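# Stow earphones in chest drawer, then close it

## Task

Place the coiled earphones inside the small chest's open drawer, then push that drawer closed, with the chest still standing upright at the end.

## Robot and tools

Robot: two Franka FR3 seven-joint arms, left_arm and right_arm, each with a Robotiq 140 two-finger gripper and a wrist camera. The fingers can fold at a hinge. A grip is only firm near the fingertips (outer quarter of each pad). Deeper in, a narrow part may slip or be held loosely, and a wide part may be squeezed harder than set. A fingertip pushed down onto a surface folds easily unless the gripper is fully closed, so contact can go unnoticed and the next grip can fail. Base positions (scene frame, m): left_arm (+0.031, +0.408, 0), right_arm (+0.015, -0.431, 0), each nearly unrotated about z. A camera stand is fixed behind the arms. Loose objects may now and then get a small push.

Frame: the scene frame has its origin at table-top height, halfway between the nominal bases. +x points out over the table, +z up, and the left_arm side is +y. Camera image sides do not follow these names. Reported end_effector_position is in metres. It is the point between the pads when they are shut. end_effector_quat_wxyz is the hand's orientation. In the gripper's own axes the fingers point along +z and close along y. Fingertips stick out about 33 mm past that point when the gap is 40 mm or less, and about 9 mm when fully open. Readings can be a few cm off, more at long reach.

execute_actions(actions, cameras): actions is a list of actions. Each action is a list of up to 15 rows, one row per 1/30 s step. If fewer rows are given, the last row is held to fill 15 steps. Each row is one flat list of 18 numbers, all in [-1, 1], covering both arms even if only one moves. Order: left dx, dy, dz, rx, ry, rz, left gripper position, force_limit, speed; then the same nine for the right arm. The six pose numbers are offsets, not poses. They are measured along scene axes from the arm's Hand target as it stood when that action began, and every row counts from that same start. Scale: 1.0 = 0.6 m for dx/dy/dz and 180 degrees for the rotation vector rx/ry/rz. The turn is about the Hand target's position. Six zeros re-requests the current Hand target. Each control step, the controller limits a command to 70 mm and 16 degrees from the measured hand pose. A hand often settles short of its target; send the remaining gap as a new offset. The three gripper numbers are absolute settings, not offsets, and must always be sent (0 is a real command). position: +1 is fully open (140 mm), about -0.8 is pads touching, and -1 closes until blocked. force_limit runs -1 (about 14 N) to +1 (58 N). speed runs -1 (about 30 mm/s) to +1 (250 mm/s); faster closes grip harder. Both start at +1. To keep a gripper unchanged, resend its last three numbers. cameras: list of names, ["all"] or []. An empty actions list returns the state plus all images.

move(target, speed, blend, blocking, cameras): target is one 18-number row as above, or a list of up to 15 such rows. Every row is an offset from the Hand targets at the call's start, not from the previous row. The grippers travel in straight lines, with no avoidance of obstacles or the other arm, and all paths finish together within 10 s. speed is in m/s (0.002 to 2, default 0.25), one value or one per target. blend is in metres and rounds corners; 0 means stop at each target. blocking=false returns after about 0.5 s while motion continues. The result adds a move: line with the outcome (done, off_target, moving, held, fault) and any limits (paced, held).

wait(seconds 0 to 10), stop (brakes a running move), zoom_image(camera cam_left_wrist or cam_right_wrist, region [x0, y0, x1, y1] in pixels, up to 504x504, latest images only), clear_fault(arm), read_manual(section "licences"), finished_scene(scene 1 or 2; irreversible).

Results: Hand target is the last commanded pose after clipping; next offsets count from it. object_status: 0 moving, 2 stopped while closing (grip likely), 1 stopped while opening, 3 reached setting or pads met. It can lag 0.2 to 1.7 s after contact. position_measured is in counts: 3 fully open, 75 about 100 mm, 139 about 60 mm, 200 about 20 mm, 230 pads meet. Other lines: Tool commands, joint positions, velocities ("within noise"), joint torques, external joint torques, and flange force in the gripper's x y z axes. Wrist depth is a 7x7 grid per camera, read from top left, in mm straight ahead; "-" means no value. Images: cam_left_wrist and cam_right_wrist, 672x504. Calibration (K, distortion, T_world_to_cam) is supplied and roughly right.

To regrip harder, raise force_limit and change position slightly (-1 to -0.98), or reopen and close faster. To loosen, open and reclose slowly.

Avoid: an arm stops (needs clear_fault) if outside force reaches 85 N or contact torque reaches 85 N m on big joints or 11 N m on the wrist joints. It also stops at joint range ends, at overspeed, or when overheated from long holds or pushing against something. Never let the grippers, cameras or arms touch each other. Don't squeeze a part hard while it still rests on something, drop or fling parts, push anything off the table, slam the drawer or tip the chest. Move slowly near contact.

Each tool is called as name([rows], argument=value, ...), one row to a line, values as JSON.

## Session

execute_actions(actions=[])

Scene clock: 0.00 s.
left_arm: end_effector_position=(+0.7056, +0.3253, +0.2900) position_measured=3 object_status=3 end_effector_quat_wxyz=(+0.347, -0.005, +0.896, +0.278) | right_arm: end_effector_position=(+0.4289, -0.2896, +0.3817) position_measured=3 object_status=3 end_effector_quat_wxyz=(-0.038, -0.008, +0.990, -0.138)
Joint positions: left_arm=[-0.324 0.056 -0.036 -2.1 1.181 2.297 0.414] | right_arm=[0.28 -0.208 0.158 -1.874 -0.184 1.479 2.014]
Joint velocities: within noise
Joint torques (N m): no reading
External joint torques (N m): no reading
Flange force (N): no reading
Wrist depth (mm): cam_left_wrist=[- - - - - - - / - - - - - 2413 - / - - 524 - 3068 - - / - 132 2310 3254 1989 145 128 / - 2387 3254 3836 - - 109 / - 2652 - - - 2685 - / - 2826 - 2498 479 3206 -] | cam_right_wrist=[598 562 530 498 471 447 424 / 637 593 550 523 489 474 441 / 676 632 582 547 508 481 433 / 738 146 623 572 548 508 123 / - 120 664 - - - 107 / - 766 706 646 623 566 - / - 819 748 678 645 575 -]
Hand target: left_arm +0.7056, +0.3253, +0.2900; +0.347, -0.005, +0.896, +0.278 | right_arm +0.4289, -0.2896, +0.3817; -0.038, -0.008, +0.990, -0.138
Tool commands: left_gripper/position=+1.0 left_gripper/force_limit=+1.0 left_gripper/speed=+1.0 right_gripper/position=+1.0 right_gripper/force_limit=+1.0 right_gripper/speed=+1.0
camera_calibration:
cam_left_wrist: T_world_to_cam=[[-0.197711, 0.842879, 0.500466, -0.266005], [0.503649, -0.350658, 0.789542, -0.462978], [0.84098, 0.40816, -0.355186, -0.479349], [0, 0, 0, 1]] pos_world=[0.583709, 0.257515, 0.328409]
cam_right_wrist: T_world_to_cam=[[-0.00197147, 0.962054, -0.272852, 0.392476], [0.963113, 0.0752491, 0.258364, -0.485733], [0.269092, -0.262277, -0.926715, 0.304091], [0, 0, 0, 1]] pos_world=[0.386761, -0.261276, 0.514389]

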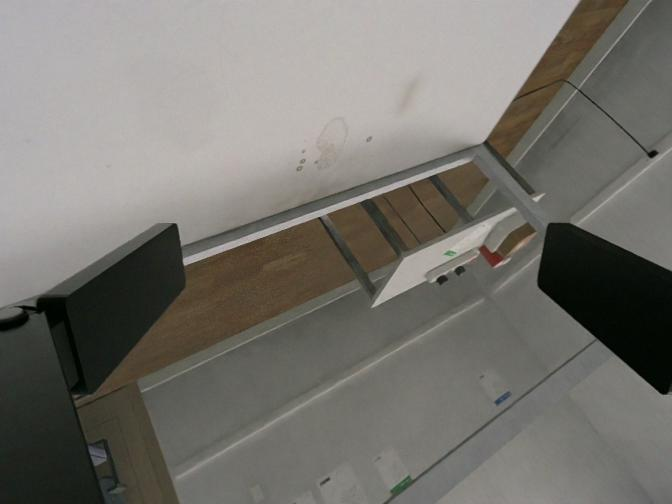

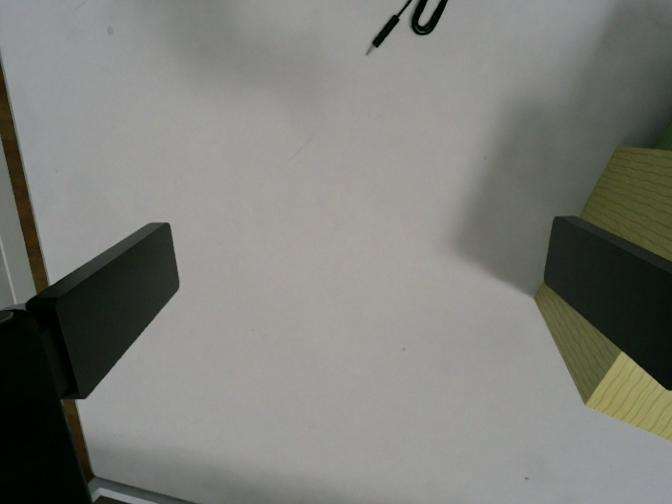

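move(target=[0,0,0,0,0,0,1,1,1,-0.05,0.33,0.2,0.088,-0.024,-0.005,1,1,1], cameras=["cam_right_wrist"])

Scene clock: 8.07 s.
left_arm: end_effector_position=(+0.7056, +0.3253, +0.2900) position_measured=3 object_status=3 end_effector_quat_wxyz=(+0.347, -0.005, +0.896, +0.278) | right_arm: end_effector_position=(+0.4011, -0.0930, +0.5024) position_measured=3 object_status=3 end_effector_quat_wxyz=(+0.003, -0.002, +1.000, +0.000)
Joint positions: left_arm=[-0.324 0.056 -0.036 -2.1 1.181 2.297 0.414] | right_arm=[0.377 -0.044 0.305 -1.381 0.009 1.343 2.278]
Joint velocities: left_arm=[within noise] | right_arm=[-0.001 -0.001 0 -0.001 0 0 0.006]
Joint torques (N m): left_arm=[0.31 -35.35 -0.08 25.36 0.46 0.91 0.16] | right_arm=[-0.41 -24.74 -0.25 22.11 0.92 2.5 0.3]
External joint torques (N m): left_arm=[0.47 -1.01 0.11 0.84 0.08 -0.14 0.13] | right_arm=[-0.34 1.92 0.26 0.08 0.06 0.03 0.3]
Flange force (N): left_arm=[-1.5 1.3 -0.9] | right_arm=[-5.4 5.3 -3.7]
Wrist depth (mm): cam_left_wrist=[- - - - - - 3025 / - - - - - 2527 - / - - - - 3768 - - / - 132 2557 2983 1901 144 115 / - 143 2754 3521 - - 109 / - 2942 - - 3521 597 - / - 2754 2719 3159 525 2214 -] | cam_right_wrist=[575 581 572 565 579 592 587 / 609 630 621 616 548 603 628 / 648 652 650 637 482 664 645 / 682 145 697 472 456 148 118 / - 128 751 518 513 - 106 / - 726 816 - - 841 841 / - 860 891 895 888 2033 -]
Hand target: left_arm +0.7056, +0.3253, +0.2900; +0.347, -0.005, +0.896, +0.278 | right_arm +0.3989, -0.0916, +0.5017; +0.000, +0.000, +1.000, +0.000
Off the commanded pose: left_arm 0.000 m, 0 deg | right_arm 0.003 m, 0 deg.
move: done
camera_calibration:
cam_right_wrist: T_world_to_cam=[[0.019726, 0.999805, 0.00113425, 0.0933285], [0.939082, -0.0189173, 0.343171, -0.546618], [0.343125, -0.00570425, -0.939272, 0.475427], [0, 0, 0, 1]] pos_world=[0.348348, -0.100939, 0.634033]
Images, in order (width x height): cam_right_wrist 672x504.

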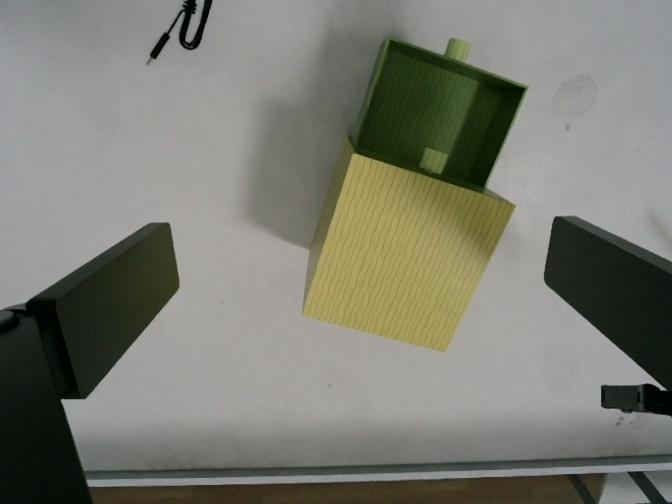

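move(target=[-0.426,-0.15,0.2167,-0.1833,0.2288,-0.0033,1,1,1,0.085,-0.85,-0.14,0,0,0.661,1,1,1], cameras=["cam_right_wrist"], speed=0.3)

Scene clock: 31.40 s.
left_arm: end_effector_position=(+0.4510, +0.2359, +0.4189) position_measured=3 object_status=3 end_effector_quat_wxyz=(+0.001, -0.002, +1.000, +0.001) | right_arm: end_effector_position=(+0.4505, -0.5998, +0.4182) position_measured=3 object_status=3 end_effector_quat_wxyz=(-0.002, +0.860, -0.511, +0.001)
Joint positions: left_arm=[-0.505 -0.316 0.1 -1.895 0.034 1.582 1.147] | right_arm=[1.069 -0.732 -0.972 -1.818 -0.594 1.39 -0.356]
Joint velocities: left_arm=[within noise] | right_arm=[0 0 -0.001 -0.001 0 0 -0.006]
Joint torques (N m): left_arm=[-0.08 -21.46 -1.11 25.43 0.51 2.15 0.37] | right_arm=[-0.14 7.96 17.7 18.69 0.52 2.66 -0.19]
External joint torques (N m): left_arm=[-0.06 -1.16 0.21 1.54 -0.27 -0.31 0.37] | right_arm=[-0.05 -0.63 0.03 -0.03 -0.24 0.04 -0.19]
Flange force (N): left_arm=[-1.3 0.4 -5.0] | right_arm=[-0.3 1.8 1.0]
Wrist depth (mm): cam_left_wrist=[384 446 - - - - - / 392 424 - - - - - / 329 - 465 548 - - - / - 132 - - - - 114 / - 108 - - 617 - 109 / - - - - - - - / - - - - - - -] | cam_right_wrist=[513 511 511 503 500 496 489 / 539 535 535 534 533 526 523 / 572 575 574 562 569 558 552 / 613 145 614 606 600 581 130 / - 128 660 648 632 627 106 / - 650 706 708 708 584 501 / - 539 660 779 748 751 433]
Hand target: left_arm +0.4500, +0.2353, +0.4200; +0.000, +0.000, +1.000, +0.000 | right_arm +0.4499, -0.6016, +0.4177; +0.000, +0.862, -0.508, +0.000
Off the commanded pose: left_arm 0.002 m, 0 deg | right_arm 0.002 m, 0 deg.
move: done; limits=paced
camera_calibration:
cam_right_wrist: T_world_to_cam=[[-0.889216, -0.457481, -0.00256613, 0.136211], [-0.43115, 0.836133, 0.339103, 0.558112], [-0.152988, 0.302642, -0.940746, 0.785589], [0, 0, 0, 1]] pos_world=[0.481936, -0.642094, 0.550131]
Images, in order (width x height): cam_right_wrist 672x504.

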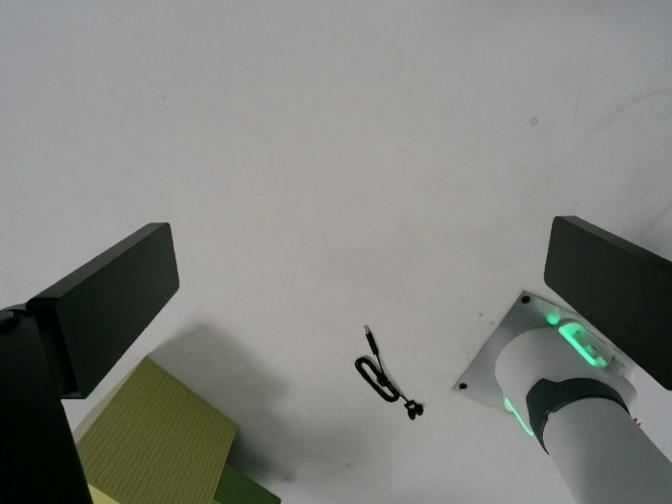

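move([
  [-0.25,-0.559,-0.033,0,0,-0.122,1,1,1,0,0,0,0,0,0,1,1,1],
  [-0.3625,-0.883,-0.275,0,0,-0.122,0.2,-0.5,0,0,0,0,0,0,0,1,1,1],
], cameras=["all"], speed=0.3, blend=0.05)

Scene clock: 46.23 s.
left_arm: end_effector_position=(+0.2330, -0.2950, +0.2561) position_measured=104 object_status=0 end_effector_quat_wxyz=(+0.001, +0.193, +0.981, -0.002) | right_arm: end_effector_position=(+0.4505, -0.5998, +0.4182) position_measured=3 object_status=3 end_effector_quat_wxyz=(-0.002, +0.861, -0.509, +0.001)
Joint positions: left_arm=[-1.09 0.638 -0.307 -1.079 0.183 1.696 0.588] | right_arm=[1.069 -0.732 -0.972 -1.818 -0.594 1.39 -0.359]
Joint torques (N m): left_arm=[-0.1 -51.56 -4.04 25.65 0.85 2.21 -0.08] | right_arm=[-0.58 8.52 17.75 18.61 0.81 2.81 -0.33]
External joint torques (N m): left_arm=[-0.04 -0.58 0.22 1.38 0.11 -0.34 -0.08] | right_arm=[-0.42 -0.01 0.15 -0.16 0.07 0.19 -0.33]
Flange force (N): left_arm=[-6.4 -8.3 -5.2] | right_arm=[-0.7 1.5 0.9]
Wrist depth (mm): cam_left_wrist=[258 320 339 - - - - / 357 350 360 - - - - / 375 - - - - - - / - - 127 - 161 112 - / - 89 111 - 427 107 89 / - - - - - - - / - - - - - - -] | cam_right_wrist=[513 511 504 - 504 493 493 / 536 548 529 534 531 523 524 / 581 565 558 562 554 566 558 / - 129 - 613 595 581 123 / - 128 660 641 635 639 106 / - 660 699 699 697 586 512 / - 538 756 - - 753 433]
Hand target: left_arm +0.2325, -0.2945, +0.2550; +0.000, +0.191, +0.982, +0.000 | right_arm +0.4499, -0.6016, +0.4177; +0.000, +0.862, -0.508, +0.000
Off the commanded pose: left_arm 0.001 m, 0 deg | right_arm 0.002 m, 0 deg.
move: done
camera_calibration:
cam_left_wrist: T_world_to_cam=[[0.3851, 0.922875, -0.0000452831, 0.196379], [0.866408, -0.36152, 0.344441, -0.38937], [0.317859, -0.132683, -0.938808, 0.271114], [0, 0, 0, 1]] pos_world=[0.175552, -0.286026, 0.388648]
cam_right_wrist: T_world_to_cam=[[-0.887787, -0.460248, -0.00251096, 0.13385], [-0.433734, 0.834794, 0.339107, 0.558457], [-0.153977, 0.302144, -0.940745, 0.78573], [0, 0, 0, 1]] pos_world=[0.482036, -0.641996, 0.550131]

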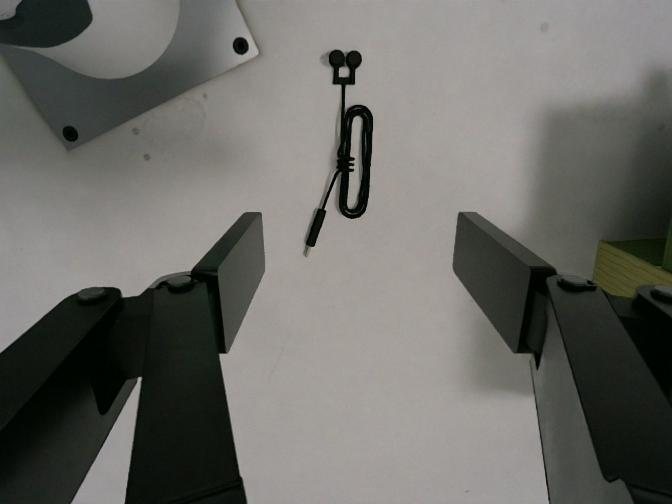

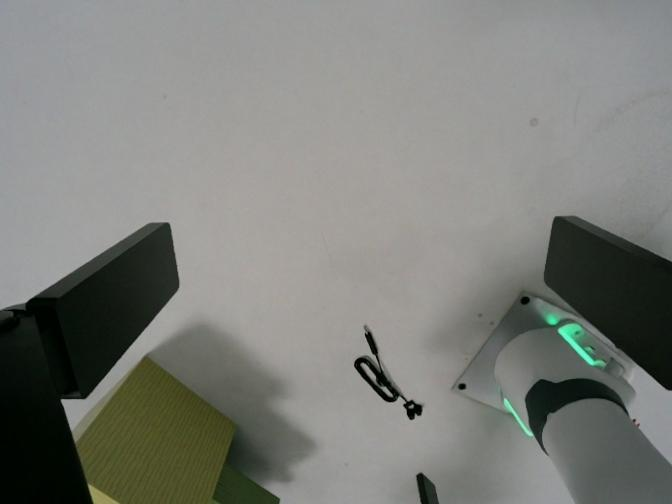

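move([
  [-0.0108,0.0075,-0.225,0,0,-0.028,0.2,-0.5,-1,0,0,0,0,0,0,1,1,1],
  [-0.0108,0.0075,-0.35,0,0,-0.028,0.2,-0.5,-1,0,0,0,0,0,0,1,1,1],
], cameras=["cam_left_wrist"], speed=[0.2,0.1], blend=0.01)

Scene clock: 54.83 s.
left_arm: end_effector_position=(+0.2255, -0.2886, +0.0446) position_measured=104 object_status=3 end_effector_quat_wxyz=(-0.002, +0.234, +0.972, +0.001) | right_arm: end_effector_position=(+0.4505, -0.5998, +0.4182) position_measured=3 object_status=3 end_effector_quat_wxyz=(-0.002, +0.861, -0.509, +0.001)
Joint positions: left_arm=[-1.064 0.758 -0.295 -1.431 0.238 2.151 0.62] | right_arm=[1.069 -0.732 -0.972 -1.818 -0.594 1.39 -0.359]
Joint velocities: left_arm=[0.001 0 0.001 -0.003 0.001 0.005 0.001] | right_arm=[within noise]
Joint torques (N m): left_arm=[-0.17 -53.48 -4.94 24.04 0.96 2.52 -0.02] | right_arm=[-0.57 8.54 17.77 18.61 0.81 2.8 -0.32]
External joint torques (N m): left_arm=[-0.33 -1.75 0.55 1.1 0.34 0.06 -0.03] | right_arm=[-0.57 -0.11 0.11 -0.02 0.05 0.18 -0.32]
Flange force (N): left_arm=[-0.5 -1.0 -2.3] | right_arm=[-0.6 1.8 0.7]
Wrist depth (mm): cam_left_wrist=[151 - - 144 - - - / - - - - - - - / - - - 167 - - - / - - 127 - 160 112 - / - 89 111 - - 107 89 / - - - - - - - / - - - - - - -] | cam_right_wrist=[514 504 488 500 500 488 498 / 540 539 535 529 535 523 521 / 575 572 576 586 554 558 558 / 606 130 611 608 603 581 130 / - 149 648 639 654 637 107 / - 676 708 690 668 576 511 / - 563 - 543 733 - 434]
Hand target: left_arm +0.2260, -0.2900, +0.0450; +0.000, +0.234, +0.972, +0.000 | right_arm +0.4499, -0.6016, +0.4177; +0.000, +0.862, -0.508, +0.000
Off the commanded pose: left_arm 0.002 m, 0 deg | right_arm 0.002 m, 0 deg.
move: done
camera_calibration:
cam_left_wrist: T_world_to_cam=[[0.461786, 0.886981, 0.00439859, 0.165515], [0.834206, -0.435984, 0.337666, -0.321613], [0.301421, -0.15226, -0.941256, 0.0739311], [0, 0, 0, 1]] pos_world=[0.169575, -0.27577, 0.177458]
Images, in order (width x height): cam_left_wrist 672x504.

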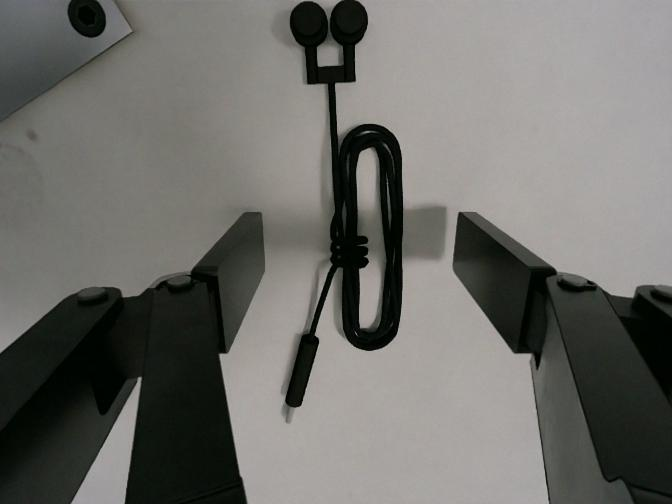

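move(target=[0,0,-0.001,0,0,0,-1,-0.5,-1,0,0,0,0,0,0,1,1,1], cameras=["cam_left_wrist"], speed=0.03)

Scene clock: 60.97 s.
left_arm: end_effector_position=(+0.2260, -0.2893, +0.0446) position_measured=214 object_status=0 end_effector_quat_wxyz=(-0.001, +0.234, +0.972, +0.000) | right_arm: end_effector_position=(+0.4505, -0.5998, +0.4182) position_measured=3 object_status=3 end_effector_quat_wxyz=(-0.002, +0.861, -0.509, +0.001)
Joint positions: left_arm=[-1.065 0.758 -0.293 -1.431 0.238 2.153 0.62] | right_arm=[1.069 -0.732 -0.972 -1.818 -0.594 1.39 -0.359]
Joint torques (N m): left_arm=[-0.2 -52.37 -5.37 23.49 0.71 2.46 -0.01] | right_arm=[-0.56 8.56 17.8 18.67 0.81 2.82 -0.37]
External joint torques (N m): left_arm=[0 -0.1 0.39 0.27 0.09 -0.06 -0.01] | right_arm=[-0.44 -0.04 0.1 -0.09 0.06 0.19 -0.37]
Flange force (N): left_arm=[-1.1 -1.1 -0.2] | right_arm=[-0.4 1.5 0.7]
Wrist depth (mm): cam_left_wrist=[151 - - 148 - - - / - - - - - - - / - - - 160 - 172 - / - - 179 119 111 - - / - - 80 79 84 84 - / - - - - - 73 - / - - - - - - -] | cam_right_wrist=[511 512 503 504 484 493 488 / 539 542 542 528 525 526 525 / 578 571 562 569 575 546 546 / 609 130 - 609 596 147 117 / - 149 666 637 637 628 106 / - 620 - - 678 596 512 / - 517 - 561 731 729 435]
Hand target: left_arm +0.2260, -0.2900, +0.0444; +0.000, +0.234, +0.972, +0.000 | right_arm +0.4499, -0.6016, +0.4177; +0.000, +0.862, -0.508, +0.000
Off the commanded pose: left_arm 0.001 m, 0 deg | right_arm 0.002 m, 0 deg.
move: done
camera_calibration:
cam_left_wrist: T_world_to_cam=[[0.461673, 0.887044, 0.00330298, 0.165965], [0.833724, -0.435187, 0.339878, -0.322097], [0.302924, -0.154159, -0.940464, 0.0727595], [0, 0, 0, 1]] pos_world=[0.169878, -0.276175, 0.177353]
Images, in order (width x height): cam_left_wrist 672x504.

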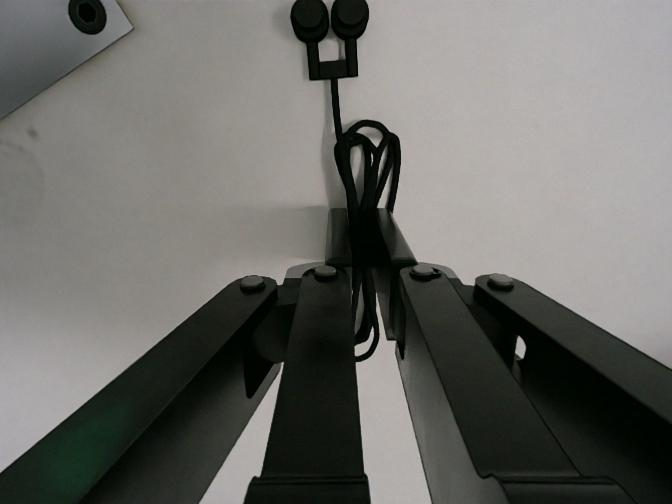

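wait(seconds=0.7, cameras=["cam_left_wrist"])

zoom_image(camera="cam_left_wrist", region=[280, 100, 460, 280])

Scene clock: 63.97 s.
left_arm: end_effector_position=(+0.2260, -0.2893, +0.0446) position_measured=214 object_status=2 end_effector_quat_wxyz=(-0.001, +0.234, +0.972, +0.000) | right_arm: end_effector_position=(+0.4505, -0.5998, +0.4182) position_measured=3 object_status=3 end_effector_quat_wxyz=(-0.002, +0.861, -0.509, +0.001)
Joint positions: left_arm=[-1.065 0.758 -0.293 -1.431 0.238 2.153 0.62] | right_arm=[1.069 -0.732 -0.972 -1.818 -0.594 1.39 -0.359]
Joint torques (N m): left_arm=[-0.21 -52.42 -5.35 23.47 0.7 2.45 0] | right_arm=[-0.56 8.47 17.8 18.61 0.81 2.81 -0.34]
External joint torques (N m): left_arm=[-0.11 -0.2 0.34 0.27 0.07 -0.07 0] | right_arm=[-0.48 -0.12 0.16 -0.1 0.05 0.19 -0.34]
Flange force (N): left_arm=[-0.9 -1.0 -0.3] | right_arm=[-0.8 1.9 0.9]
Wrist depth (mm): cam_left_wrist=[151 - - 142 - - - / - - - - - - - / - - - 160 - - - / - - - 119 110 - - / - - 80 79 84 84 - / - - - - - 73 - / - - - - - - -] | cam_right_wrist=[513 506 507 492 500 492 492 / 544 536 536 528 518 524 526 / 586 574 572 552 544 565 544 / 605 145 606 605 596 582 131 / - 149 701 637 641 627 106 / - 715 695 692 680 571 509 / - 547 831 743 535 724 433]
Hand target: left_arm +0.2260, -0.2900, +0.0444; +0.000, +0.234, +0.972, +0.000 | right_arm +0.4499, -0.6016, +0.4177; +0.000, +0.862, -0.508, +0.000
Tool commands: left_gripper/position=-1.0 left_gripper/force_limit=-0.5 left_gripper/speed=-1.0 right_gripper/position=+1.0 right_gripper/force_limit=+1.0 right_gripper/speed=+1.0
Off the commanded pose: left_arm 0.001 m, 0 deg | right_arm 0.002 m, 0 deg.
wait: 0.70 s; at rest from the start
camera_calibration:
cam_left_wrist: T_world_to_cam=[[0.461673, 0.887044, 0.00330298, 0.165965], [0.833724, -0.435187, 0.339878, -0.322097], [0.302924, -0.154159, -0.940464, 0.0727595], [0, 0, 0, 1]] pos_world=[0.169878, -0.276175, 0.177353]
Images, in order (width x height): cam_left_wrist 672x504.

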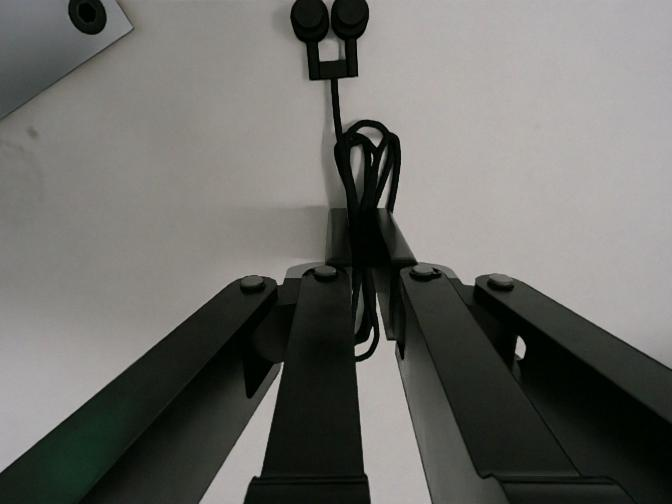

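Scaled by 2.800 from the camera's 672x504 image, which has a finer 960x720 frame.

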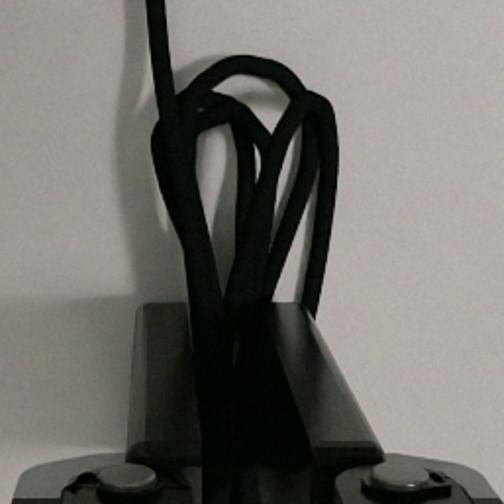

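move([
  [0,0,0.1,0,0,0,-1,-0.5,-1,0,0,0,0,0,0,1,1,1],
  [0,0,0.4,0,0,0,-1,-0.5,-1,0,0,0,0,0,0,1,1,1],
  [0.1817,0.533,0.476,0,0,0.544,-1,-0.5,-1,0,0,0,0,0,0,1,1,1],
], speed=[0.1,0.2,0.25], cameras=["cam_left_wrist"], blend=0.04)

Scene clock: 75.93 s.
left_arm: end_effector_position=(+0.3364, +0.0290, +0.3298) position_measured=219 object_status=2 end_effector_quat_wxyz=(+0.001, -0.577, +0.817, -0.001) | right_arm: end_effector_position=(+0.4505, -0.5998, +0.4182) position_measured=3 object_status=3 end_effector_quat_wxyz=(-0.002, +0.861, -0.509, +0.001)
Joint positions: left_arm=[-0.799 -0.24 -0.077 -2.05 -0.016 1.814 -0.539] | right_arm=[1.069 -0.732 -0.972 -1.818 -0.594 1.39 -0.359]
Joint velocities: left_arm=[0.001 0 0.001 0 0 0 -0.007] | right_arm=[within noise]
Joint torques (N m): left_arm=[0.73 -26.06 -0.24 25.47 0.51 2.34 -0.13] | right_arm=[-0.56 8.56 17.77 18.64 0.82 2.8 -0.32]
External joint torques (N m): left_arm=[0.74 -1.88 -0.59 0.63 -0.25 -0.28 -0.13] | right_arm=[-0.49 -0.01 0.1 -0.03 0.05 0.18 -0.32]
Flange force (N): left_arm=[-1.6 3.4 -2.4] | right_arm=[-0.4 1.4 0.5]
Wrist depth (mm): cam_left_wrist=[- - - - - - - / 225 228 305 303 - - - / 239 239 - 201 - - - / 255 249 - 115 110 - - / 276 - 82 79 84 90 476 / - - - - - 73 - / - - - - - - -] | cam_right_wrist=[507 - 507 501 501 494 494 / 542 569 538 547 540 518 518 / 582 574 572 568 562 562 547 / 609 138 618 596 589 148 116 / - 120 658 668 574 637 106 / - 708 695 684 712 587 509 / - 550 738 756 779 - 434]
Hand target: left_arm +0.3350, +0.0298, +0.3300; +0.000, -0.580, +0.815, +0.000 | right_arm +0.4499, -0.6016, +0.4177; +0.000, +0.862, -0.508, +0.000
Off the commanded pose: left_arm 0.002 m, 0 deg | right_arm 0.002 m, 0 deg.
move: done; blend cut to 0.03 m at target 1
camera_calibration:
cam_left_wrist: T_world_to_cam=[[-0.940133, 0.340806, -0.000205748, 0.320283], [0.320122, 0.883282, 0.342542, -0.239017], [0.116922, 0.32197, -0.939502, 0.40502], [0, 0, 0, 1]] pos_world=[0.330268, -0.0284398, 0.462456]
Images, in order (width x height): cam_left_wrist 672x504.

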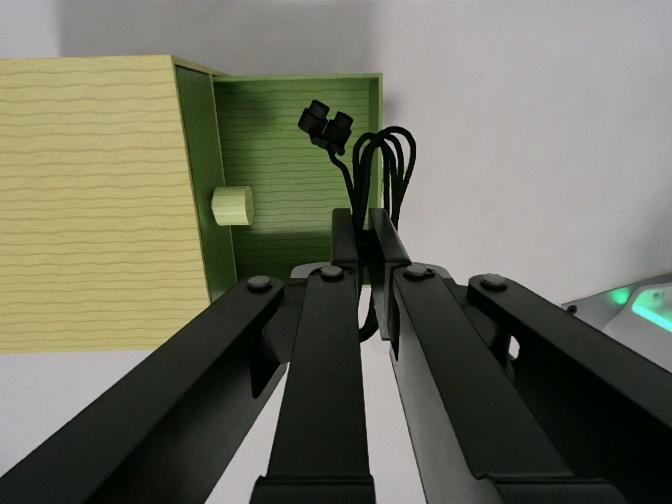

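execute_actions(actions=[])

zoom_image(camera="cam_right_wrist", region=[60, 340, 340, 504])

zoom_image(camera="cam_left_wrist", region=[160, 40, 440, 300])

Scene clock: 99.13 s.
left_arm: end_effector_position=(+0.3364, +0.0291, +0.3298) position_measured=219 object_status=2 end_effector_quat_wxyz=(+0.001, -0.578, +0.816, -0.001) | right_arm: end_effector_position=(+0.4505, -0.5998, +0.4182) position_measured=3 object_status=3 end_effector_quat_wxyz=(-0.002, +0.861, -0.509, +0.001)
Joint positions: left_arm=[-0.799 -0.24 -0.077 -2.05 -0.016 1.814 -0.54] | right_arm=[1.069 -0.732 -0.972 -1.818 -0.594 1.39 -0.359]
Joint velocities: within noise
Joint torques (N m): left_arm=[0.76 -26.09 -0.25 25.47 0.51 2.35 -0.1] | right_arm=[-0.59 8.51 17.77 18.58 0.82 2.82 -0.34]
External joint torques (N m): left_arm=[0.86 -1.89 -0.5 0.66 -0.25 -0.27 -0.1] | right_arm=[-0.57 -0.13 0.08 -0.08 0.06 0.2 -0.34]
Flange force (N): left_arm=[-1.8 3.2 -2.5] | right_arm=[-0.7 1.9 0.9]
Wrist depth (mm): cam_left_wrist=[408 401 397 - - - - / 225 226 - 296 404 - - / 239 - 370 - - - - / 255 258 - 115 108 - 476 / 263 266 82 79 85 91 496 / - - - - - 73 - / - - - - - - -] | cam_right_wrist=[- 508 503 503 497 509 495 / 542 540 540 534 525 521 526 / - 559 578 561 562 561 565 / 608 129 609 606 593 578 124 / - 128 656 656 645 628 106 / - 686 697 695 697 562 514 / - 546 733 748 - 741 432]
Hand target: left_arm +0.3350, +0.0298, +0.3300; +0.000, -0.580, +0.815, +0.000 | right_arm +0.4499, -0.6016, +0.4177; +0.000, +0.862, -0.508, +0.000
Tool commands: left_gripper/position=-1.0 left_gripper/force_limit=-0.5 left_gripper/speed=-1.0 right_gripper/position=+1.0 right_gripper/force_limit=+1.0 right_gripper/speed=+1.0
Off the commanded pose: left_arm 0.002 m, 0 deg | right_arm 0.002 m, 0 deg.
camera_calibration:
cam_left_wrist: T_world_to_cam=[[-0.940731, 0.339153, -0.0002642, 0.320596], [0.318548, 0.883846, 0.342555, -0.238437], [0.116412, 0.322168, -0.939498, 0.40521], [0, 0, 0, 1]] pos_world=[0.330377, -0.0285354, 0.462456]
cam_right_wrist: T_world_to_cam=[[-0.887787, -0.460248, -0.00251096, 0.13385], [-0.433734, 0.834794, 0.339107, 0.558457], [-0.153977, 0.302144, -0.940745, 0.78573], [0, 0, 0, 1]] pos_world=[0.482036, -0.641996, 0.550131]

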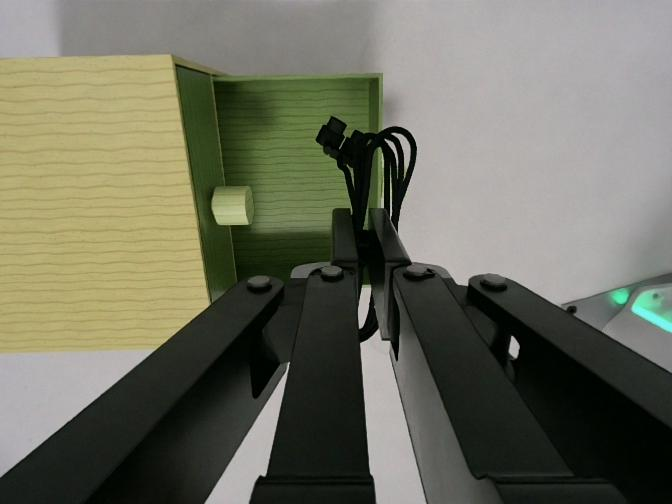

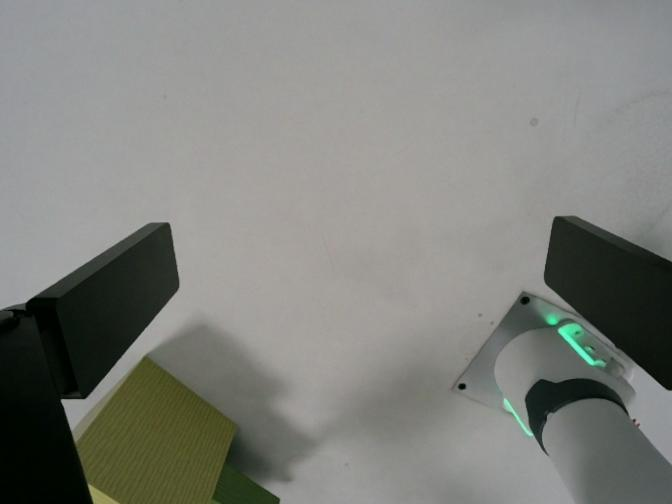

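Scaled by 1.800 from the camera's 672x504 image, which has a finer 960x720 frame.

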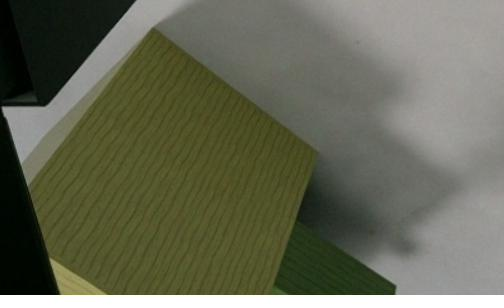

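Scaled by 1.800 from the camera's 672x504 image, which has a finer 960x720 frame.

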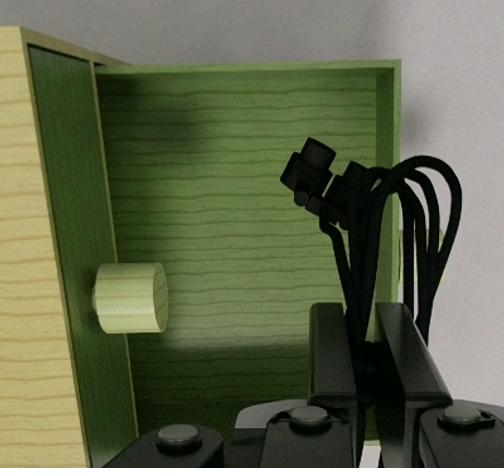

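move([
  [0.0635,-0.0075,0,-0.0671,-0.1224,0.1131,-1,-0.5,-1,0,0,0,0,0,0,1,1,1],
  [0.0635,-0.0075,-0.15,-0.0671,-0.1224,0.1131,-1,-0.5,-1,0,0,0,0,0,0,1,1,1],
], speed=0.15, cameras=["cam_left_wrist"], blend=0.03)

zoom_image(camera="cam_left_wrist", region=[200, 0, 672, 504])

Scene clock: 121.47 s.
left_arm: end_effector_position=(+0.3730, +0.0255, +0.2406) position_measured=219 object_status=2 end_effector_quat_wxyz=(-0.095, +0.698, -0.683, +0.194) | right_arm: end_effector_position=(+0.4505, -0.5998, +0.4182) position_measured=3 object_status=3 end_effector_quat_wxyz=(-0.002, +0.861, -0.509, +0.001)
Joint positions: left_arm=[-0.534 -0.418 -0.391 -2.572 0.16 2.537 -1.069] | right_arm=[1.069 -0.732 -0.972 -1.818 -0.594 1.39 -0.359]
Joint velocities: left_arm=[0 -0.001 0.001 0 -0.001 0.001 -0.006] | right_arm=[within noise]
Joint torques (N m): left_arm=[0.73 -17.23 3.42 24.69 0.53 3.31 -0.23] | right_arm=[-0.61 8.56 17.78 18.64 0.82 2.81 -0.36]
External joint torques (N m): left_arm=[0.76 -0.97 -0.41 0.52 0.09 0.08 -0.19] | right_arm=[-0.5 -0.05 0.12 -0.09 0.07 0.19 -0.36]
Flange force (N): left_arm=[0.7 0.4 -0.8] | right_arm=[-0.6 1.6 0.8]
Wrist depth (mm): cam_left_wrist=[- 193 165 178 - - - / 217 200 174 - - 239 295 / 228 201 182 196 174 269 - / 233 211 194 115 283 269 - / - - 82 79 84 90 - / - - - - - 73 - / - - - - - - -] | cam_right_wrist=[509 507 506 503 497 487 495 / 519 544 535 535 534 518 514 / 581 581 568 563 563 562 554 / 606 145 611 620 614 148 130 / - 150 654 641 637 635 106 / - 632 701 701 712 589 517 / - 546 - 751 741 733 433]
Hand target: left_arm +0.3731, +0.0253, +0.2400; -0.094, +0.700, -0.681, +0.195 | right_arm +0.4499, -0.6016, +0.4177; +0.000, +0.862, -0.508, +0.000
Off the commanded pose: left_arm 0.001 m, 0 deg | right_arm 0.002 m, 0 deg.
move: done
camera_calibration:
cam_left_wrist: T_world_to_cam=[[-0.917272, -0.0414798, -0.396096, 0.452316], [-0.122307, 0.97584, 0.181044, -0.0155107], [0.379017, 0.214512, -0.900184, 0.213607], [0, 0, 0, 1]] pos_world=[0.332039, -0.0119233, 0.374254]
Images, in order (width x height): cam_left_wrist 672x504.

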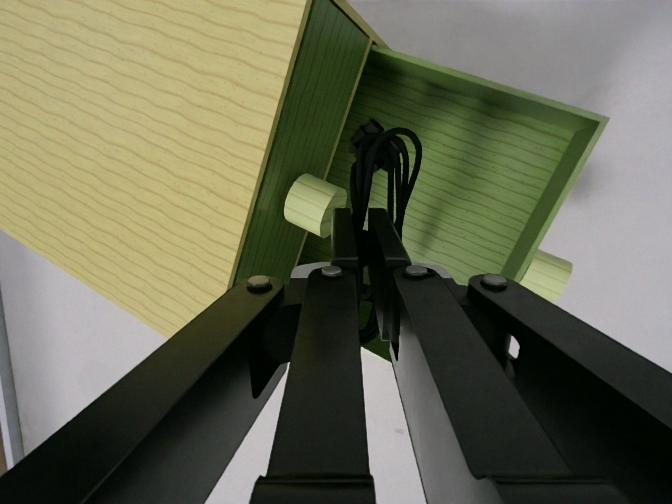

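Scaled by 1.000.

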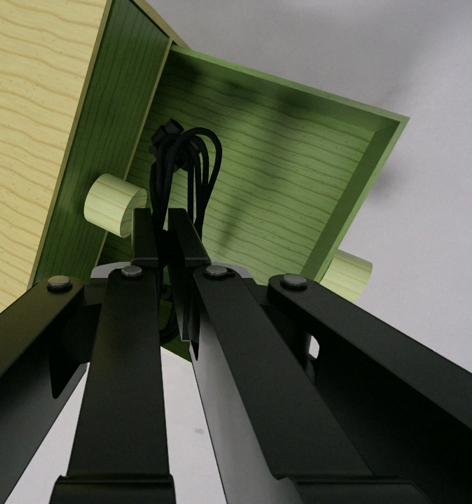

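move(target=[-0.0028,0.001,-0.125,0.0088,0.0264,0,-1,-0.5,-1,0,0,0,0,0,0,1,1,1], speed=0.08, cameras=["cam_left_wrist"])

Scene clock: 133.60 s.
left_arm: end_effector_position=(+0.3711, +0.0265, +0.1655) position_measured=219 object_status=2 end_effector_quat_wxyz=(-0.076, +0.705, -0.688, +0.155) | right_arm: end_effector_position=(+0.4505, -0.5998, +0.4182) position_measured=3 object_status=3 end_effector_quat_wxyz=(-0.002, +0.861, -0.509, +0.001)
Joint positions: left_arm=[-0.483 -0.252 -0.424 -2.594 0.193 2.645 -1.1] | right_arm=[1.069 -0.732 -0.972 -1.818 -0.594 1.39 -0.359]
Joint velocities: left_arm=[0.001 0 -0.001 0 0 0.005 -0.006] | right_arm=[within noise]
Joint torques (N m): left_arm=[0.42 -20.25 2.2 23.38 0.73 3.22 -0.17] | right_arm=[-0.55 8.55 17.75 18.61 0.81 2.81 -0.33]
External joint torques (N m): left_arm=[0.46 -0.43 -0.36 0.87 0.44 0.09 -0.14] | right_arm=[-0.53 -0.07 0.05 -0.07 0.04 0.18 -0.33]
Flange force (N): left_arm=[3.1 -0.9 1.5] | right_arm=[-0.5 1.6 0.8]
Wrist depth (mm): cam_left_wrist=[94 100 124 212 153 139 - / - 109 146 - - 172 149 / - 125 133 228 209 192 - / 111 132 132 128 115 172 - / - 137 82 79 85 91 - / - - - - - 73 - / - - - - - - -] | cam_right_wrist=[507 498 497 501 517 494 496 / 546 558 530 511 515 524 552 / 578 579 569 579 576 562 555 / 603 145 613 611 598 148 130 / - 128 660 646 656 635 106 / - 639 695 708 697 586 509 / - 551 - 753 753 520 436]
Hand target: left_arm +0.3715, +0.0259, +0.1650; -0.076, +0.706, -0.687, +0.156 | right_arm +0.4499, -0.6016, +0.4177; +0.000, +0.862, -0.508, +0.000
Off the commanded pose: left_arm 0.001 m, 0 deg | right_arm 0.002 m, 0 deg.
move: done
camera_calibration:
cam_left_wrist: T_world_to_cam=[[-0.9472, -0.0340538, -0.31883, 0.419036], [-0.107875, 0.970225, 0.216855, -0.0142575], [0.301952, 0.239799, -0.922671, 0.178168], [0, 0, 0, 1]] pos_world=[0.341575, -0.0146217, 0.301083]
Images, in order (width x height): cam_left_wrist 672x504.

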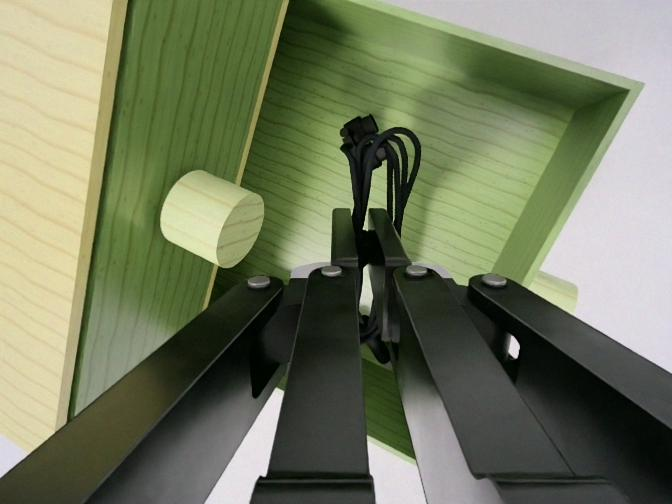

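move(target=[0,0,-0.042,0,0,0,-1,-0.5,-1,0,0,0,0,0,0,1,1,1], speed=0.05, cameras=["cam_left_wrist"])

Scene clock: 139.63 s.
left_arm: end_effector_position=(+0.3716, +0.0260, +0.1408) position_measured=219 object_status=2 end_effector_quat_wxyz=(-0.076, +0.705, -0.688, +0.156) | right_arm: end_effector_position=(+0.4505, -0.5998, +0.4182) position_measured=3 object_status=3 end_effector_quat_wxyz=(-0.002, +0.861, -0.509, +0.001)
Joint positions: left_arm=[-0.435 -0.198 -0.465 -2.613 0.256 2.715 -1.157] | right_arm=[1.069 -0.732 -0.972 -1.818 -0.594 1.39 -0.359]
Joint velocities: left_arm=[0.001 0 0.001 0 0 0 -0.006] | right_arm=[within noise]
Joint torques (N m): left_arm=[0.75 -20.99 1.76 22.37 0.62 3.22 -0.18] | right_arm=[-0.56 8.55 17.77 18.59 0.82 2.81 -0.34]
External joint torques (N m): left_arm=[0.82 -0.61 -0.42 0.74 0.45 0.14 -0.15] | right_arm=[-0.45 -0.03 0.15 -0.13 0.07 0.19 -0.34]
Flange force (N): left_arm=[2.9 -0.4 2.8] | right_arm=[-0.7 1.6 0.8]
Wrist depth (mm): cam_left_wrist=[- 98 132 185 138 131 109 / - 109 - 178 180 172 130 / 100 106 - - 185 - 123 / - 105 114 119 115 153 - / - 136 82 79 85 91 - / - - - - - 73 - / - - - - - - -] | cam_right_wrist=[508 508 500 493 501 493 484 / 542 543 538 538 534 526 521 / 566 572 562 562 558 556 552 / - 138 628 603 616 147 130 / - 150 648 676 654 621 106 / - 664 701 - 697 569 512 / - 581 763 810 722 736 430]
Hand target: left_arm +0.3715, +0.0259, +0.1398; -0.076, +0.706, -0.687, +0.156 | right_arm +0.4499, -0.6016, +0.4177; +0.000, +0.862, -0.508, +0.000
Off the commanded pose: left_arm 0.001 m, 0 deg | right_arm 0.002 m, 0 deg.
move: done
camera_calibration:
cam_left_wrist: T_world_to_cam=[[-0.94687, -0.0342276, -0.319792, 0.411584], [-0.107976, 0.970441, 0.215837, -0.00816332], [0.302951, 0.2389, -0.922577, 0.15501], [0, 0, 0, 1]] pos_world=[0.341875, -0.0150222, 0.276391]
Images, in order (width x height): cam_left_wrist 672x504.

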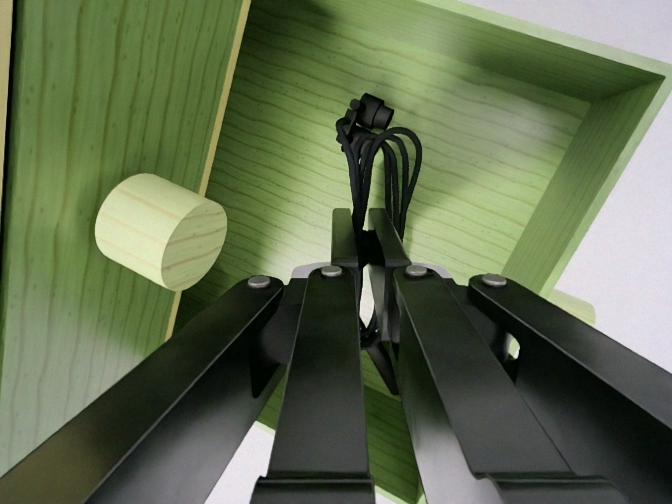

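move(target=[0.0,0,-0.0235,0,0,0,-1,-0.5,-1,0,0,0,0,0,0,1,1,1], speed=0.04, cameras=["cam_left_wrist"])

Scene clock: 143.33 s.
left_arm: end_effector_position=(+0.3718, +0.0260, +0.1268) position_measured=219 object_status=2 end_effector_quat_wxyz=(-0.076, +0.705, -0.688, +0.156) | right_arm: end_effector_position=(+0.4505, -0.5998, +0.4182) position_measured=3 object_status=3 end_effector_quat_wxyz=(-0.002, +0.861, -0.509, +0.001)
Joint positions: left_arm=[-0.402 -0.164 -0.491 -2.62 0.306 2.752 -1.199] | right_arm=[1.069 -0.732 -0.972 -1.818 -0.594 1.39 -0.359]
Joint velocities: left_arm=[0 -0.001 0 0.001 -0.001 0.002 -0.004] | right_arm=[within noise]
Joint torques (N m): left_arm=[0.72 -21.16 1.43 21.79 0.54 3.18 -0.14] | right_arm=[-0.57 8.5 17.75 18.59 0.8 2.81 -0.35]
External joint torques (N m): left_arm=[0.67 -0.29 -0.6 0.42 0.46 0.09 -0.11] | right_arm=[-0.53 -0.13 0.06 -0.09 0.04 0.19 -0.35]
Flange force (N): left_arm=[2.9 0.2 4.2] | right_arm=[-0.6 1.8 0.9]
Wrist depth (mm): cam_left_wrist=[- 97 - 167 140 122 103 / - 110 190 170 - 156 121 / - 125 - - 173 - 117 / - 103 - 115 115 143 - / - 130 82 79 85 90 - / - - - - - 73 - / - - - - - - -] | cam_right_wrist=[517 514 507 498 500 498 - / 547 540 536 538 528 524 520 / 574 565 571 568 558 556 552 / - 130 593 605 603 147 130 / - 137 660 - 643 634 106 / - 625 706 726 703 569 514 / - - - 746 779 758 430]
Hand target: left_arm +0.3715, +0.0259, +0.1257; -0.076, +0.706, -0.687, +0.156 | right_arm +0.4499, -0.6016, +0.4177; +0.000, +0.862, -0.508, +0.000
Off the commanded pose: left_arm 0.001 m, 0 deg | right_arm 0.002 m, 0 deg.
move: done
camera_calibration:
cam_left_wrist: T_world_to_cam=[[-0.946763, -0.0342457, -0.320103, 0.407342], [-0.108063, 0.97044, 0.215796, -0.00507961], [0.303251, 0.2389, -0.922478, 0.141906], [0, 0, 0, 1]] pos_world=[0.342075, -0.0150221, 0.262393]
Images, in order (width x height): cam_left_wrist 672x504.

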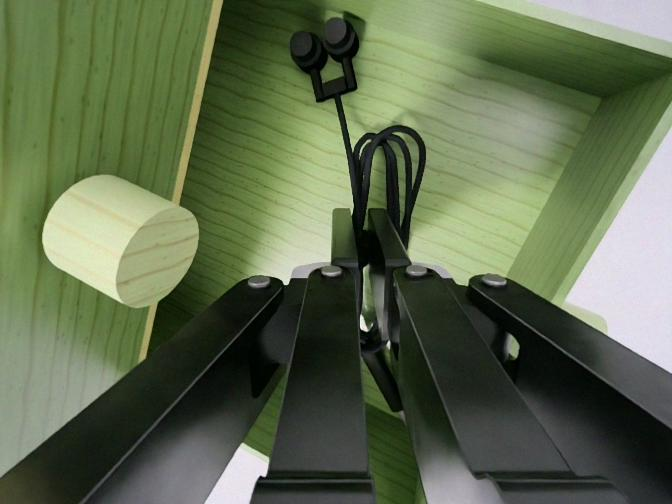

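move([
  [0,0,0.003,0,0,0,-0.42,-0.5,-1,0,0,0,0,0,0,1,1,1],
], speed=0.03, cameras=["cam_left_wrist"])

Scene clock: 148.23 s.
left_arm: end_effector_position=(+0.3717, +0.0259, +0.1269) position_measured=182 object_status=0 end_effector_quat_wxyz=(-0.076, +0.706, -0.687, +0.156) | right_arm: end_effector_position=(+0.4505, -0.5998, +0.4182) position_measured=3 object_status=3 end_effector_quat_wxyz=(-0.002, +0.861, -0.509, +0.001)
Joint positions: left_arm=[-0.402 -0.164 -0.491 -2.62 0.304 2.752 -1.201] | right_arm=[1.069 -0.732 -0.972 -1.818 -0.594 1.39 -0.359]
Joint torques (N m): left_arm=[-0.1 -22.52 1.95 21.99 -0.15 2.96 0.16] | right_arm=[-0.57 8.53 17.76 18.56 0.81 2.82 -0.34]
External joint torques (N m): left_arm=[-0.02 -1.69 0.06 0.68 -0.24 -0.13 0.19] | right_arm=[-0.47 -0.07 0.12 -0.15 0.06 0.2 -0.34]
Flange force (N): left_arm=[-2.6 -0.1 -7.5] | right_arm=[-0.7 1.7 1.0]
Wrist depth (mm): cam_left_wrist=[- 97 - 167 163 125 102 / - 109 - 182 - 159 120 / - 125 203 185 - - 116 / - 103 206 147 124 136 - / - 85 85 - 123 91 74 / - - - - - 62 67 / - - - - - - 66] | cam_right_wrist=[493 511 503 504 495 497 488 / 548 536 535 534 529 519 519 / - - 561 575 534 554 556 / 606 145 608 600 601 582 130 / - 150 654 637 635 637 106 / - 625 699 697 701 572 512 / - 561 746 761 758 736 432]
Hand target: left_arm +0.3715, +0.0259, +0.1275; -0.076, +0.706, -0.687, +0.156 | right_arm +0.4499, -0.6016, +0.4177; +0.000, +0.862, -0.508, +0.000
Off the commanded pose: left_arm 0.001 m, 0 deg | right_arm 0.002 m, 0 deg.
move: done
camera_calibration:
cam_left_wrist: T_world_to_cam=[[-0.946899, -0.0369172, -0.319404, 0.407298], [-0.11025, 0.970442, 0.21468, -0.00396168], [0.302038, 0.238494, -0.922981, 0.142529], [0, 0, 0, 1]] pos_world=[0.342184, -0.0151114, 0.262494]
Images, in order (width x height): cam_left_wrist 672x504.

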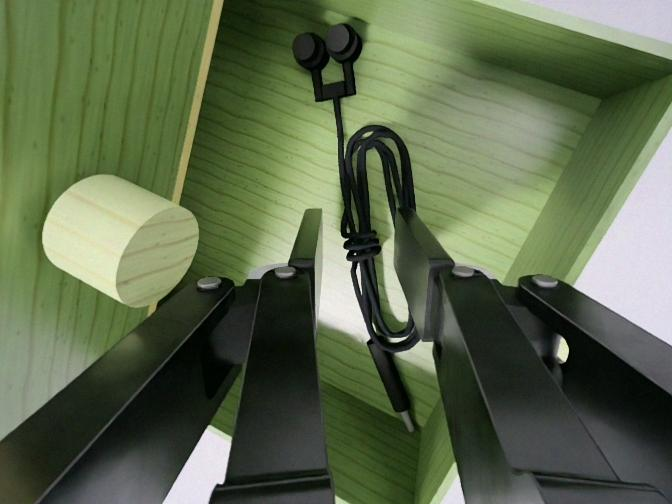

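move([
  [0,0,0.067,0,0,0,-0.42,-0.5,-1,0,0,0,0,0,0,1,1,1],
], speed=0.04, cameras=["cam_left_wrist"])

Scene clock: 153.20 s.
left_arm: end_effector_position=(+0.3714, +0.0261, +0.1666) position_measured=182 object_status=3 end_effector_quat_wxyz=(-0.076, +0.708, -0.685, +0.157) | right_arm: end_effector_position=(+0.4505, -0.5998, +0.4182) position_measured=3 object_status=3 end_effector_quat_wxyz=(-0.002, +0.861, -0.509, +0.001)
Joint positions: left_arm=[-0.486 -0.254 -0.421 -2.594 0.194 2.645 -1.109] | right_arm=[1.069 -0.732 -0.972 -1.818 -0.594 1.39 -0.359]
Joint velocities: left_arm=[0 0 0 -0.001 0 -0.001 0.005] | right_arm=[within noise]
Joint torques (N m): left_arm=[-0.1 -21.1 2.94 23.82 0.16 2.88 0.39] | right_arm=[-0.58 8.56 17.76 18.63 0.81 2.8 -0.32]
External joint torques (N m): left_arm=[-0.11 -1.25 0.34 1.26 -0.13 -0.25 0.41] | right_arm=[-0.46 -0.02 0.1 -0.11 0.06 0.17 -0.32]
Flange force (N): left_arm=[-0.8 -2.0 -5.8] | right_arm=[-0.6 1.5 0.8]
Wrist depth (mm): cam_left_wrist=[95 100 128 212 165 162 - / - 110 142 219 - 183 132 / - 128 137 227 - 199 - / 113 131 127 166 123 - - / - 85 85 240 93 91 74 / - - - - - 62 67 / - - - - - - 66] | cam_right_wrist=[512 508 506 504 499 500 496 / 540 538 538 529 517 515 520 / 574 569 574 562 565 558 552 / 608 145 608 - 643 576 131 / - 128 652 658 637 635 106 / - 656 722 701 - 569 511 / - - 736 769 819 748 432]
Hand target: left_arm +0.3715, +0.0259, +0.1677; -0.076, +0.706, -0.687, +0.156 | right_arm +0.4499, -0.6016, +0.4177; +0.000, +0.862, -0.508, +0.000
Off the commanded pose: left_arm 0.001 m, 0 deg | right_arm 0.002 m, 0 deg.
move: done
camera_calibration:
cam_left_wrist: T_world_to_cam=[[-0.946693, -0.0427479, -0.319289, 0.419763], [-0.115527, 0.970279, 0.212632, -0.0105061], [0.30071, 0.238184, -0.923494, 0.179798], [0, 0, 0, 1]] pos_world=[0.342105, -0.0146873, 0.302303]
Images, in order (width x height): cam_left_wrist 672x504.

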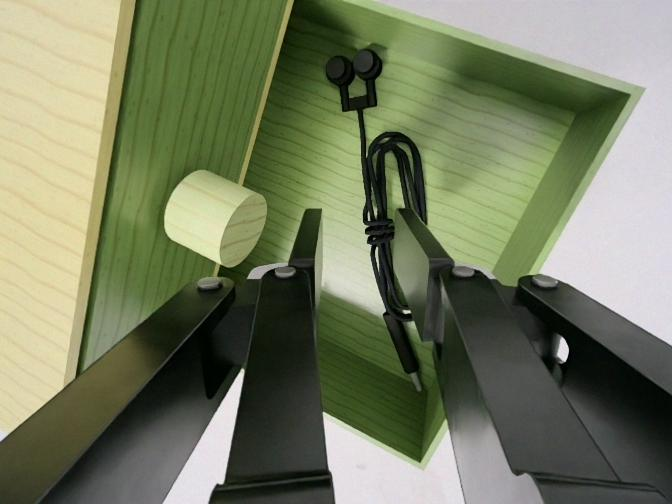

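move([
  [0,0,0.18,0,0,0,-0.42,-0.5,-1,0,0,0,0,0,0,1,1,1],
  [-0.0545,0.018,0.27,0.0622,0.0188,-0.302,-0.42,-0.5,-1,0,0,0,0,0,0,1,1,1],
  [-0.0545,0.018,0.27,0.1244,0.0375,-0.604,-0.42,-0.5,-1,0,0,0,0,0,0,1,1,1],
], speed=[0.15,0.3,0.4], cameras=["cam_left_wrist"], blend=[0.02,0.03,0])

Scene clock: 164.03 s.
left_arm: end_effector_position=(+0.3387, +0.0362, +0.3301) position_measured=182 object_status=3 end_effector_quat_wxyz=(+0.000, +0.156, +0.988, -0.002) | right_arm: end_effector_position=(+0.4505, -0.5998, +0.4182) position_measured=3 object_status=3 end_effector_quat_wxyz=(-0.002, +0.861, -0.509, +0.001)
Joint positions: left_arm=[-1.435 -0.291 0.499 -2.061 0.139 1.804 0.89] | right_arm=[1.069 -0.732 -0.972 -1.818 -0.594 1.39 -0.359]
Joint velocities: left_arm=[-0.001 0.001 0.001 0 -0.001 0 0.004] | right_arm=[within noise]
Joint torques (N m): left_arm=[-0.13 -18.3 -4.5 25.98 0.88 2.18 0.44] | right_arm=[-0.55 8.5 17.8 18.62 0.82 2.81 -0.35]
External joint torques (N m): left_arm=[-0.02 -0.11 0.22 1.41 0.15 -0.32 0.44] | right_arm=[-0.48 -0.14 0.16 -0.06 0.07 0.19 -0.35]
Flange force (N): left_arm=[-4.4 -1.4 -4.2] | right_arm=[-0.7 1.8 0.8]
Wrist depth (mm): cam_left_wrist=[- 416 - - - - 416 / - - - - 427 - 447 / 452 - - 365 - 466 - / - - - 166 124 - - / - 79 85 283 93 91 74 / - - - 292 - 62 68 / - - - 310 - - 66] | cam_right_wrist=[511 504 500 501 494 487 494 / 543 546 538 530 533 523 523 / 578 566 566 568 565 558 556 / 609 129 608 593 - 148 130 / - 120 652 645 650 641 106 / - - 699 699 699 578 514 / - - 743 763 763 - 433]
Hand target: left_arm +0.3388, +0.0367, +0.3297; +0.000, +0.160, +0.987, +0.000 | right_arm +0.4499, -0.6016, +0.4177; +0.000, +0.862, -0.508, +0.000
Off the commanded pose: left_arm 0.001 m, 0 deg | right_arm 0.002 m, 0 deg.
move: done; limits=paced
camera_calibration:
cam_left_wrist: T_world_to_cam=[[0.315727, 0.94885, -0.000918001, -0.127109], [0.891539, -0.296326, 0.342563, -0.396951], [0.324768, -0.108975, -0.939495, 0.347948], [0, 0, 0, 1]] pos_world=[0.281027, 0.0408983, 0.462759]
Images, in order (width x height): cam_left_wrist 672x504.

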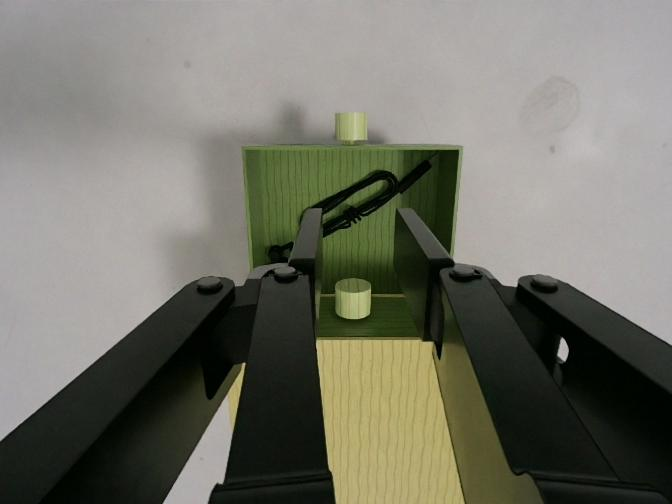

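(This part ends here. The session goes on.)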